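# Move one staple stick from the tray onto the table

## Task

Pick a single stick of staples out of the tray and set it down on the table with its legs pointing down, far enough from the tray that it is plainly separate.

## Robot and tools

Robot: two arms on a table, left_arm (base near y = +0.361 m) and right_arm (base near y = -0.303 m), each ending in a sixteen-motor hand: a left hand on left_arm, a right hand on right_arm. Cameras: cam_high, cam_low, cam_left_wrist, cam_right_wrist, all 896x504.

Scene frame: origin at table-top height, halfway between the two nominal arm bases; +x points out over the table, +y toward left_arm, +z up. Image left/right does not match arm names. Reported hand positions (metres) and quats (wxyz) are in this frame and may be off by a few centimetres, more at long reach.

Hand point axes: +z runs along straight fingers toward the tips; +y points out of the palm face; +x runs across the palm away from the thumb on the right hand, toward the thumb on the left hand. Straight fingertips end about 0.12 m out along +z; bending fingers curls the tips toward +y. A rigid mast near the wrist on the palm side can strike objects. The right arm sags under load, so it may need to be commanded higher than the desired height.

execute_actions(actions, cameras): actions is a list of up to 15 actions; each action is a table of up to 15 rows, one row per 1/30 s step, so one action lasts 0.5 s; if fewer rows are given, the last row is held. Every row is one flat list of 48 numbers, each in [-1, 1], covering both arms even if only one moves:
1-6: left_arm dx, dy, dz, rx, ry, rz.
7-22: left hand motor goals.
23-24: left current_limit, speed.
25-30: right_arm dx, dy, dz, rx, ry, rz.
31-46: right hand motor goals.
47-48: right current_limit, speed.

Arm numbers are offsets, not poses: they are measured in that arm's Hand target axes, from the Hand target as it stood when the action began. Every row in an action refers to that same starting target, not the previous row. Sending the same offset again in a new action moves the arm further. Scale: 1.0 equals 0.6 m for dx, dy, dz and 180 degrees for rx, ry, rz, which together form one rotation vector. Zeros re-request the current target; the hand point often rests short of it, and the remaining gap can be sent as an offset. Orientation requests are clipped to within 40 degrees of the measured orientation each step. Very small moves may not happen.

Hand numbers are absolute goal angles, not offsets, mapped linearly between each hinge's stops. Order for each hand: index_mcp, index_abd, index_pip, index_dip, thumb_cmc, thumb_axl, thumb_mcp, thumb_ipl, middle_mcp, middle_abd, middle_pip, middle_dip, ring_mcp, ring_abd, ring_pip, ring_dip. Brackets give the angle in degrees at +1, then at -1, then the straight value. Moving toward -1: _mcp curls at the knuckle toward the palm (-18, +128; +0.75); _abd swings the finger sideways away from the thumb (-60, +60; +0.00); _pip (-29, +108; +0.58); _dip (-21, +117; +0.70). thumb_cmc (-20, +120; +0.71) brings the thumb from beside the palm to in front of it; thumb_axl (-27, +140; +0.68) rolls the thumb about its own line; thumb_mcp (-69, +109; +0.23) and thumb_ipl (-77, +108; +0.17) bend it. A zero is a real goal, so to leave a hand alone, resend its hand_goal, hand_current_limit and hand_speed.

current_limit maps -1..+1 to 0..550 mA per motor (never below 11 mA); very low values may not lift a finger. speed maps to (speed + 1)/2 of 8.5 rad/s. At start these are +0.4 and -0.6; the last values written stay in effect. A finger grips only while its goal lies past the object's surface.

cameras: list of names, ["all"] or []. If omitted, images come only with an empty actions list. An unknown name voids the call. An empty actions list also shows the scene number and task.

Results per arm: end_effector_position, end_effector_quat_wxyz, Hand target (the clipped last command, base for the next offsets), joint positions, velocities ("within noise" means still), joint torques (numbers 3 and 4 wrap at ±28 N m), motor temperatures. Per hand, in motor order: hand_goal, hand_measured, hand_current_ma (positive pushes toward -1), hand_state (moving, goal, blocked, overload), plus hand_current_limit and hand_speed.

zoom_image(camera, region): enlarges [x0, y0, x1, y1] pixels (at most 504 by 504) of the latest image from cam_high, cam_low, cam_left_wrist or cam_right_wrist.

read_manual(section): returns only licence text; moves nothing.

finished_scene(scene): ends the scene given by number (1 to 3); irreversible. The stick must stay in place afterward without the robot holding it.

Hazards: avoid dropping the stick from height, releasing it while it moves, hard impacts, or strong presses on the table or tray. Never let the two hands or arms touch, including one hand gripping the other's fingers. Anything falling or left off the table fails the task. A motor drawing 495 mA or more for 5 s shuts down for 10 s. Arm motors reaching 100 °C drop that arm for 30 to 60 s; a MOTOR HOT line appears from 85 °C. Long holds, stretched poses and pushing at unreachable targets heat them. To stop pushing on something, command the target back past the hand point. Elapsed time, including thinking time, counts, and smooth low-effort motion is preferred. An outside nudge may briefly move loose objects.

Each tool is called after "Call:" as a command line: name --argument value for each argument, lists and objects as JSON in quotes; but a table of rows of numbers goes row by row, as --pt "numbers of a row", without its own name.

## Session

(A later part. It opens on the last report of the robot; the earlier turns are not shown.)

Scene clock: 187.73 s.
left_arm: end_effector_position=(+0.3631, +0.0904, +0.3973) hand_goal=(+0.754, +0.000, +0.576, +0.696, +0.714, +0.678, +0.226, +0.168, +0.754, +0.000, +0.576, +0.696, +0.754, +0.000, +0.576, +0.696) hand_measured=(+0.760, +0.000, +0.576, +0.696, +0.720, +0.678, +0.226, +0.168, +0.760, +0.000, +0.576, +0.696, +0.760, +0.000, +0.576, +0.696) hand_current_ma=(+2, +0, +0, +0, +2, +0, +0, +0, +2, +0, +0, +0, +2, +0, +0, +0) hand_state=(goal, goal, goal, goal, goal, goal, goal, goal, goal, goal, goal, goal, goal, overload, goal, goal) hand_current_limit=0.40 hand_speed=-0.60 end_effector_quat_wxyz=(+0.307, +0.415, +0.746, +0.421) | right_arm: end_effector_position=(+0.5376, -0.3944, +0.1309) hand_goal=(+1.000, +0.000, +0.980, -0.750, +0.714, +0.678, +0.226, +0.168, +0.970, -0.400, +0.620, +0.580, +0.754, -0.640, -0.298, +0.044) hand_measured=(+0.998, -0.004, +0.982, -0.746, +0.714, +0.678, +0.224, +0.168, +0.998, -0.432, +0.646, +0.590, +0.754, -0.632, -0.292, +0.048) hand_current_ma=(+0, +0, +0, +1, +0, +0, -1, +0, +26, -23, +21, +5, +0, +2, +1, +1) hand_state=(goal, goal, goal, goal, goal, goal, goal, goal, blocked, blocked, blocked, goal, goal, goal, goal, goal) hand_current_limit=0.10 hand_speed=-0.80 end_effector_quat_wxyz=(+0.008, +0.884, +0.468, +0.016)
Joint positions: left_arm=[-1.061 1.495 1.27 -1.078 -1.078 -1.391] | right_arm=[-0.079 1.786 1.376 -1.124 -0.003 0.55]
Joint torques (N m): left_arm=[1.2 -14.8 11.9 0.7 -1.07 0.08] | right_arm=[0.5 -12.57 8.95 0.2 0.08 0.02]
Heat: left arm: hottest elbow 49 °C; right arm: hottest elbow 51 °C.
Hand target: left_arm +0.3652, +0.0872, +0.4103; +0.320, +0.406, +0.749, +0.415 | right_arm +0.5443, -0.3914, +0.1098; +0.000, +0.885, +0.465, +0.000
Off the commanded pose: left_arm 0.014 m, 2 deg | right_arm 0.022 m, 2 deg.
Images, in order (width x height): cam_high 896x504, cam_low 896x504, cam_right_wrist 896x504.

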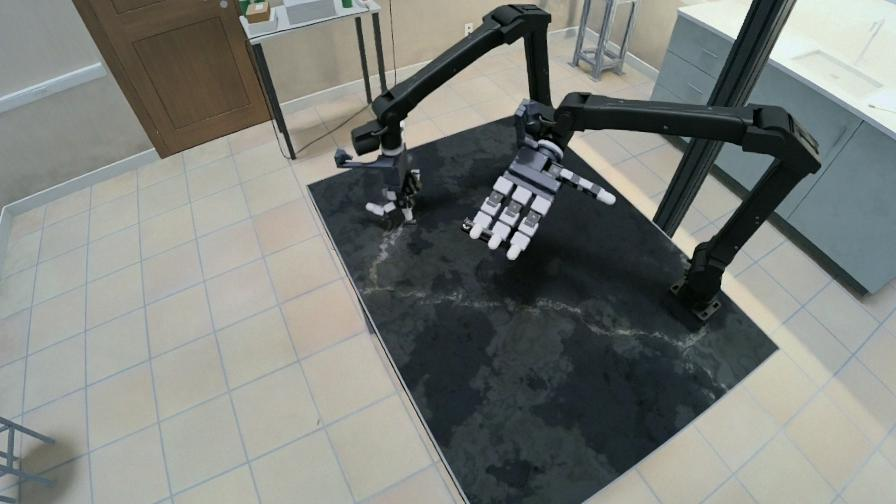

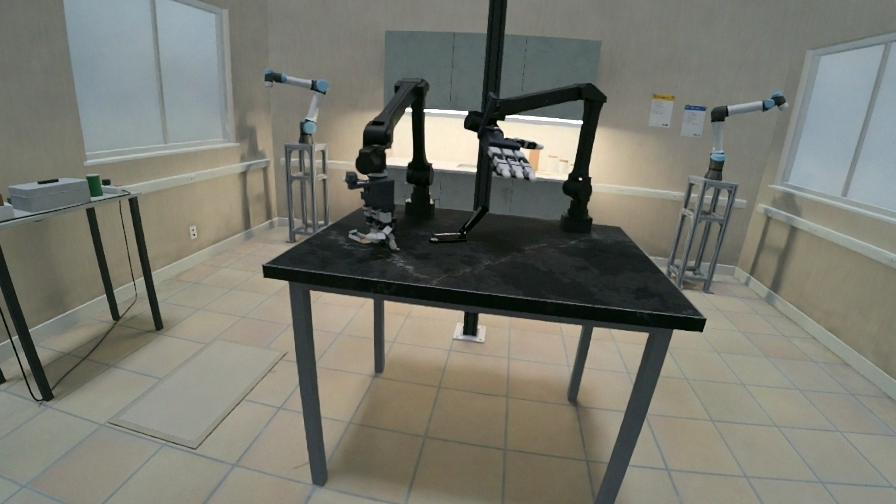

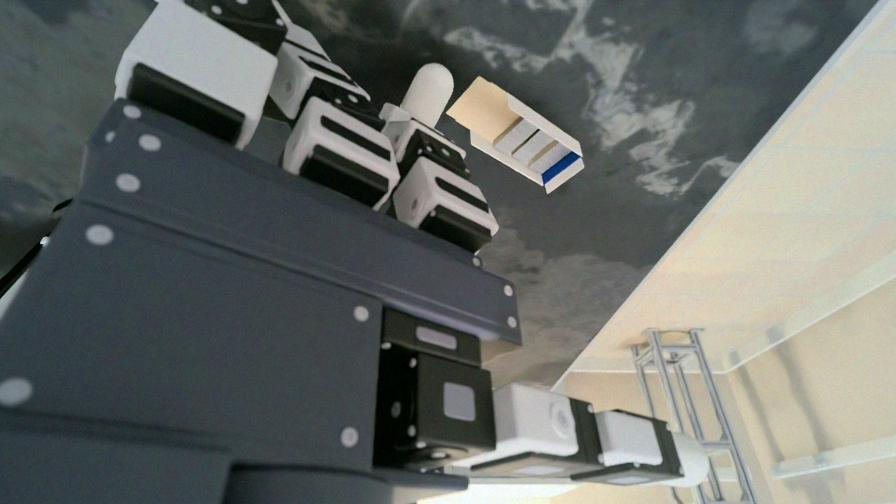

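Call:
execute_actions --actions '[[[0,0,0,0,0,0,0.754,0,0.576,0.696,0.714,0.678,0.226,0.168,0.754,0,0.576,0.696,0.754,0,0.576,0.696,0.4,-0.6,0.042,0,0,0,0,0,1.0,0,0.98,-0.75,0.714,0.678,0.226,0.168,0.97,-0.4,0.62,0.58,0.754,-0.64,-0.299,0.043,0.1,-0.8]],[[0,0,0,0,0,0,0.754,0,0.576,0.696,0.714,0.678,0.226,0.168,0.754,0,0.576,0.696,0.754,0,0.576,0.696,0.4,-0.6,0,0,-0.017,0,0,0,1.0,0,0.98,-0.75,0.714,0.678,0.226,0.168,1.0,-0.4,0.75,0.3,0.754,-0.64,-0.299,0.043,0.1,-0.8]],[[0,0,0,0,0,0,0.754,0,0.576,0.696,0.714,0.678,0.226,0.168,0.754,0,0.576,0.696,0.754,0,0.576,0.696,0.4,-0.6,0,0.02,-0.025,0,0,0,1.0,0,0.98,-0.75,0.714,0.678,0.226,0.168,1.0,-0.4,0.98,-0.15,0.754,-0.64,-0.299,0.043,0.1,-0.8]]]' --cameras '["cam_high","cam_low","cam_right_wrist"]'

Scene clock: 207.70 s.
left_arm: end_effector_position=(+0.3631, +0.0904, +0.3973) hand_goal=(+0.754, +0.000, +0.576, +0.696, +0.714, +0.678, +0.226, +0.168, +0.754, +0.000, +0.576, +0.696, +0.754, +0.000, +0.576, +0.696) hand_measured=(+0.760, +0.000, +0.576, +0.696, +0.720, +0.678, +0.226, +0.168, +0.760, +0.000, +0.576, +0.696, +0.760, +0.000, +0.576, +0.696) hand_current_ma=(+2, +0, +0, +0, +2, +0, +0, +0, +2, +0, +0, +0, +2, +0, +0, +0) hand_state=(goal, goal, goal, goal, goal, goal, goal, goal, goal, goal, goal, goal, goal, overload, goal, goal) hand_current_limit=0.40 hand_speed=-0.60 end_effector_quat_wxyz=(+0.307, +0.415, +0.746, +0.421) | right_arm: end_effector_position=(+0.5503, -0.3717, +0.1240) hand_goal=(+1.000, +0.000, +0.980, -0.750, +0.714, +0.678, +0.226, +0.168, +1.000, -0.400, +0.980, -0.150, +0.754, -0.640, -0.298, +0.044) hand_measured=(+0.998, -0.002, +0.982, -0.746, +0.714, +0.678, +0.224, +0.168, +0.998, -0.402, +0.978, -0.148, +0.754, -0.632, -0.292, +0.048) hand_current_ma=(+0, +0, +0, +1, +0, +0, -1, +0, -1, +0, +0, +0, +0, +2, +1, +1) hand_state=(goal, goal, goal, goal, goal, goal, goal, goal, goal, goal, goal, goal, goal, goal, goal, goal) hand_current_limit=0.10 hand_speed=-0.80 end_effector_quat_wxyz=(-0.007, +0.883, +0.469, -0.011)
Joint positions: left_arm=[-1.061 1.495 1.27 -1.078 -1.078 -1.391] | right_arm=[-0.035 1.855 1.467 -1.208 -0.002 0.592]
Joint torques (N m): left_arm=[1.14 -14.56 11.97 0.76 -1.05 0.07] | right_arm=[-0.85 -16.79 10.97 -0.2 0.04 -0.09]
Heat: left arm: hottest elbow 49 °C; right arm: hottest elbow 54 °C.
Hand target: left_arm +0.3652, +0.0872, +0.4103; +0.320, +0.406, +0.749, +0.415 | right_arm +0.5684, -0.3775, +0.1350; +0.000, +0.885, +0.465, +0.001
Off the commanded pose: left_arm 0.014 m, 2 deg | right_arm 0.022 m, 2 deg.
Images, in order (width x height): cam_high 896x504, cam_low 896x504, cam_right_wrist 896x504.

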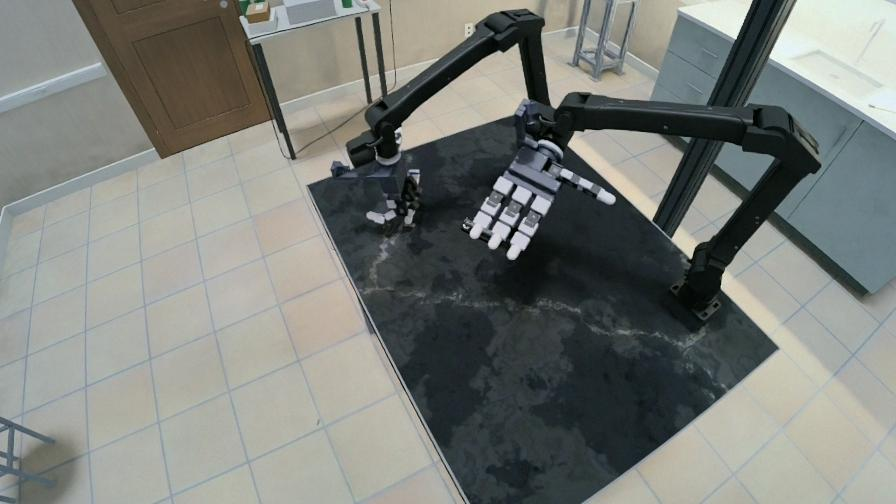

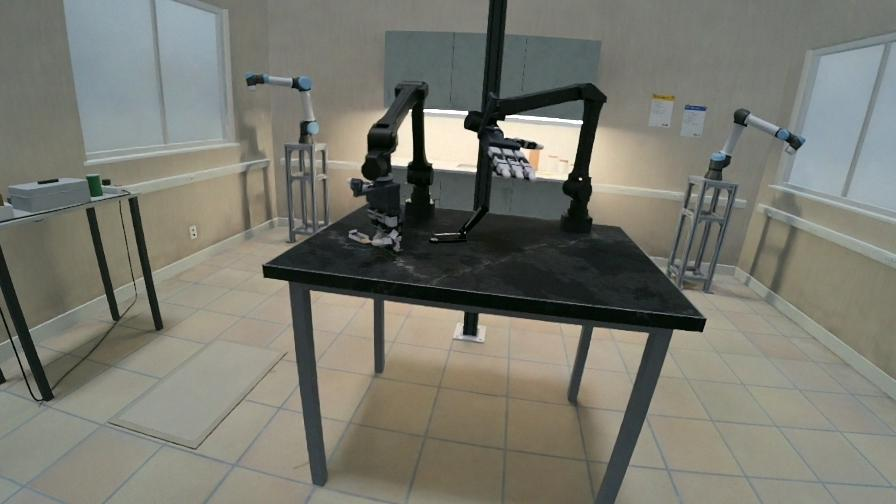

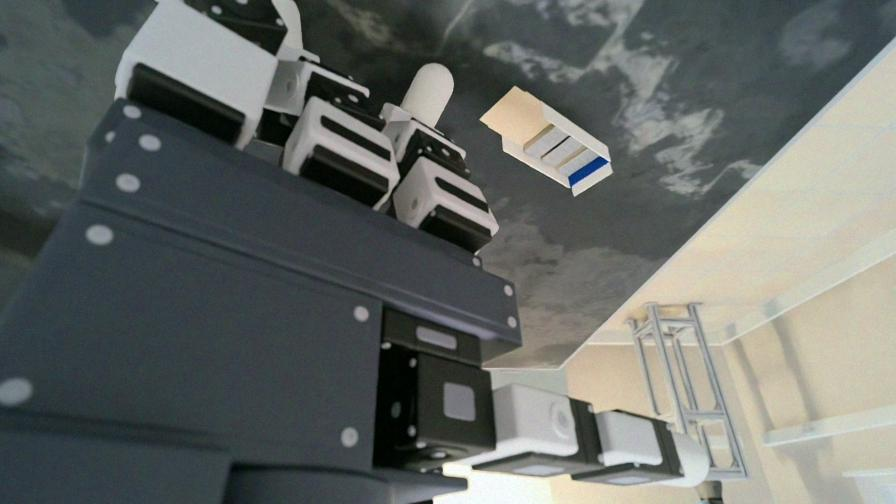

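Call:
zoom_image --camera "cam_high" --region '[340, 180, 460, 250]'

Call:
zoom_image --camera "cam_low" --region '[330, 210, 450, 270]'

Scaled by 4.200 from the camera's 896x504 image, which has a finer 1280x720 frame.

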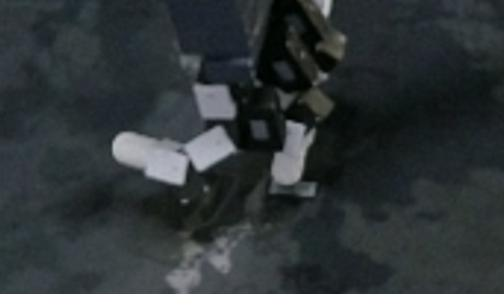

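Scaled by 4.200 from the camera's 896x504 image, which has a finer 1280x720 frame.

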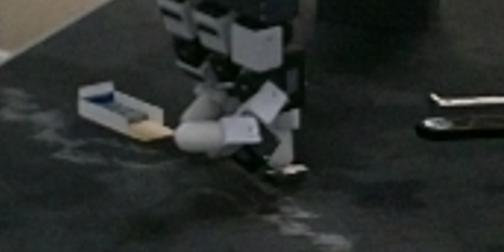

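Call:
execute_actions --actions '[[[0,0,0,0,0,0,0.754,0,0.576,0.696,0.714,0.678,0.226,0.168,0.754,0,0.576,0.696,0.754,0,0.576,0.696,0.4,-0.6,0,0.02,-0.04,0,0,0,1.0,0,0.98,-0.75,0.714,0.678,0.226,0.168,1.0,-0.4,1.0,-0.15,0.754,-0.64,-0.299,0.043,0.1,-0.8]],[[0,0,0,0,0,0,0.754,0,0.576,0.696,0.714,0.678,0.226,0.168,0.754,0,0.576,0.696,0.754,0,0.576,0.696,0.4,-0.6,0,0.0,-0.06,0,0,0,1.0,0,0.98,-0.75,0.714,0.678,0.226,0.168,1.0,-0.4,1.0,-0.15,0.754,-0.64,-0.299,0.043,0.1,-0.8]],[[0,0,0,0,0,0,0.754,0,0.576,0.696,0.714,0.678,0.226,0.168,0.754,0,0.576,0.696,0.754,0,0.576,0.696,0.4,-0.6,0,0,-0.08,0,0,0,1.0,0,0.98,-0.75,0.714,0.678,0.226,0.168,1.0,-0.4,0.98,-0.15,0.754,-0.64,-0.299,0.043,0.1,-0.8]]]' --cameras '["cam_high","cam_low","cam_right_wrist"]'

Call:
zoom_image --camera "cam_high" --region '[340, 180, 460, 250]'

Call:
zoom_image --camera "cam_low" --region '[330, 210, 450, 270]'

Call:
zoom_image --camera "cam_right_wrist" --region '[330, 0, 650, 200]'

Scene clock: 221.10 s.
left_arm: end_effector_position=(+0.3631, +0.0904, +0.3973) hand_goal=(+0.754, +0.000, +0.576, +0.696, +0.714, +0.678, +0.226, +0.168, +0.754, +0.000, +0.576, +0.696, +0.754, +0.000, +0.576, +0.696) hand_measured=(+0.760, +0.000, +0.576, +0.696, +0.720, +0.678, +0.226, +0.168, +0.760, +0.000, +0.576, +0.696, +0.760, +0.000, +0.576, +0.696) hand_current_ma=(+2, +0, +0, +0, +2, +0, +0, +0, +2, +0, +0, +0, +2, +0, +0, +0) hand_state=(goal, goal, goal, goal, goal, goal, goal, goal, goal, goal, goal, goal, goal, overload, goal, goal) hand_current_limit=0.40 hand_speed=-0.60 end_effector_quat_wxyz=(+0.307, +0.415, +0.746, +0.421) | right_arm: end_effector_position=(+0.5640, -0.3808, +0.2255) hand_goal=(+1.000, +0.000, +0.980, -0.750, +0.714, +0.678, +0.226, +0.168, +1.000, -0.400, +0.980, -0.150, +0.754, -0.640, -0.298, +0.044) hand_measured=(+0.996, -0.002, +0.980, -0.746, +0.714, +0.678, +0.224, +0.168, +0.996, -0.402, +0.980, -0.148, +0.754, -0.634, -0.292, +0.048) hand_current_ma=(-1, +0, +0, +1, +0, +0, -1, +0, -1, +0, +0, +0, +0, +2, +1, +1) hand_state=(goal, goal, goal, goal, goal, goal, goal, goal, goal, goal, goal, goal, goal, goal, goal, goal) hand_current_limit=0.10 hand_speed=-0.80 end_effector_quat_wxyz=(-0.008, +0.886, +0.463, -0.015)
Joint positions: left_arm=[-1.061 1.495 1.27 -1.078 -1.078 -1.391] | right_arm=[-0.05 1.83 1.706 -1.481 -0.001 0.591]
Joint torques (N m): left_arm=[1.32 -15.03 12.01 0.7 -1.06 0.08] | right_arm=[-0.67 -18.49 11.67 -0.25 0 -0.18]
Motor temperatures (°C): left_arm=[24 29 49 23 28 24] | right_arm=[28 35 60 22 22 25]
Heat: left arm: hottest elbow 49 °C; right arm: hottest elbow 60 °C.
Hand target: left_arm +0.3652, +0.0872, +0.4103; +0.320, +0.406, +0.749, +0.415 | right_arm +0.5783, -0.3842, +0.2431; +0.000, +0.885, +0.465, +0.001
Off the commanded pose: left_arm 0.014 m, 2 deg | right_arm 0.023 m, 2 deg.
Images, in order (width x height): cam_high 896x504, cam_low 896x504, cam_right_wrist 896x504.

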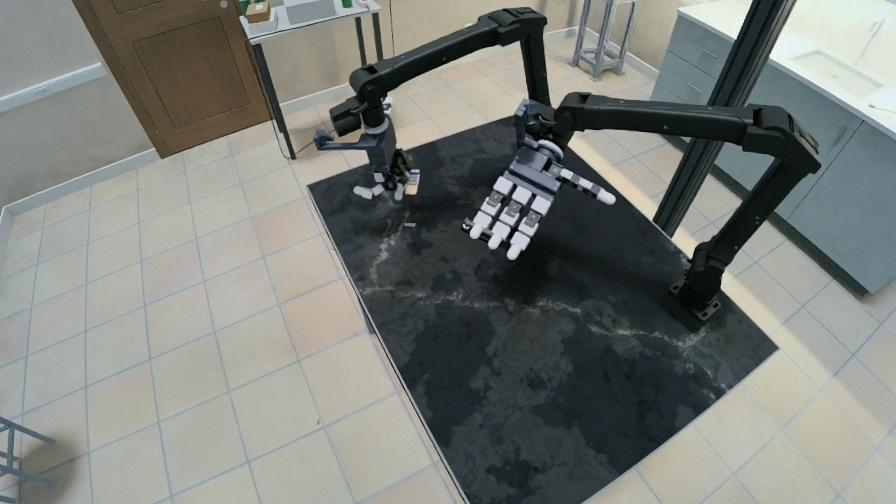

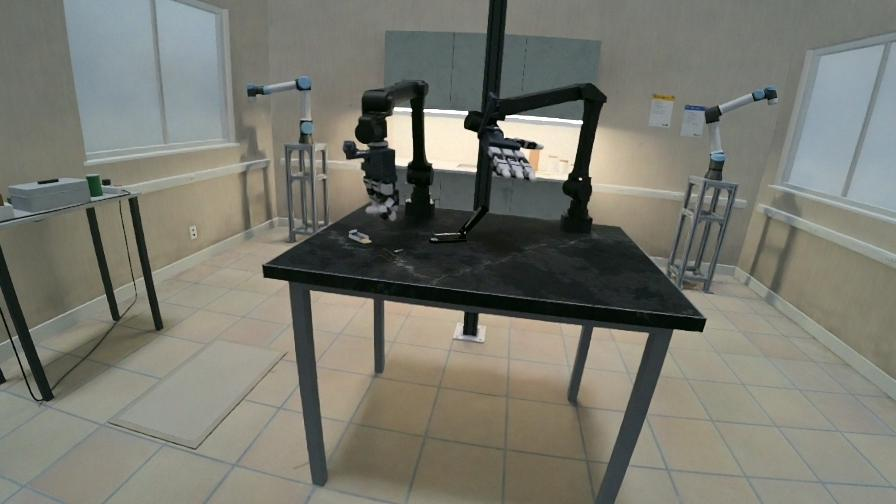

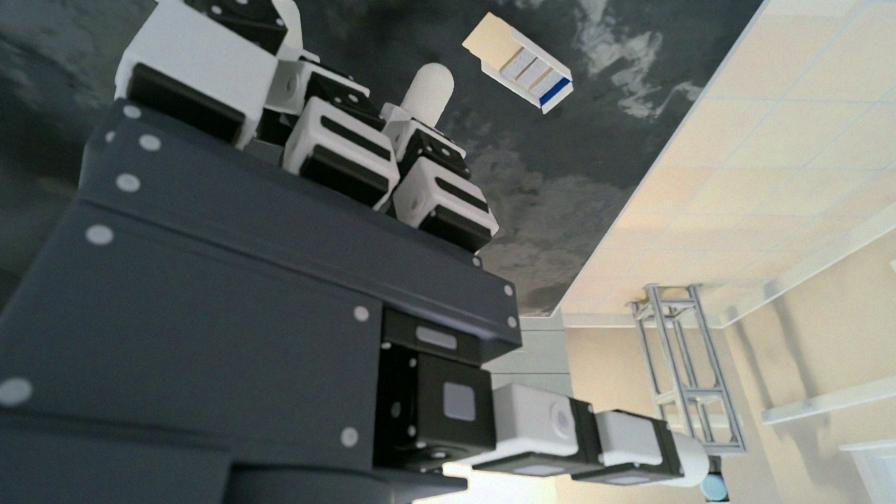

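Scaled by 4.200 from the camera's 896x504 image, which has a finer 1280x720 frame.

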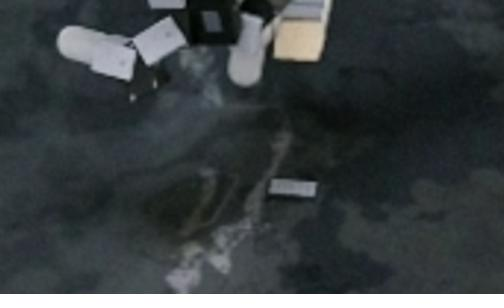

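Scaled by 4.200 from the camera's 896x504 image, which has a finer 1280x720 frame.

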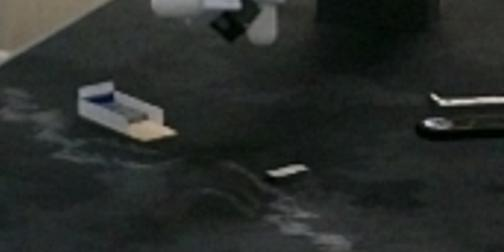

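Scaled by 1.575 from the camera's 896x504 image, which has a finer 1280x720 frame.

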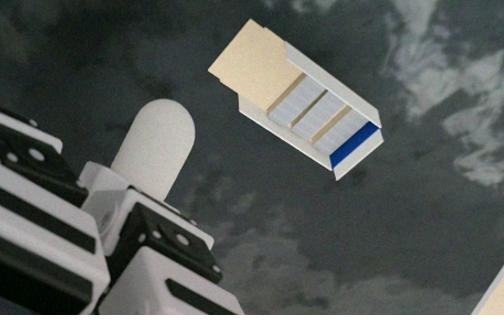

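Call:
zoom_image --camera "cam_high" --region '[396, 215, 426, 235]'

Call:
zoom_image --camera "cam_low" --region '[383, 240, 413, 260]'

Scaled by 16.800 from the camera's 896x504 image, which has a finer 1280x720 frame.

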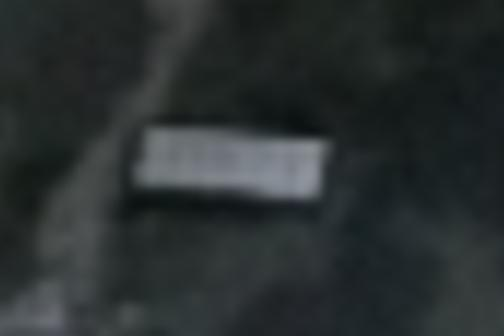

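Scaled by 16.800 from the camera's 896x504 image, which has a finer 1280x720 frame.

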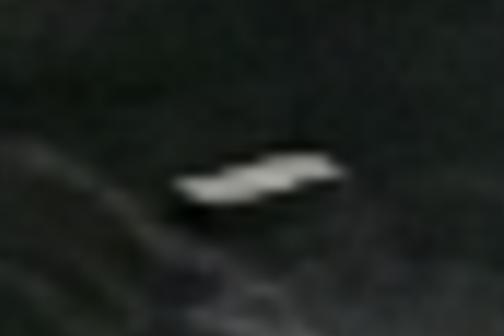

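Call:
finished_scene --scene 2

The scene is finished: the task was done.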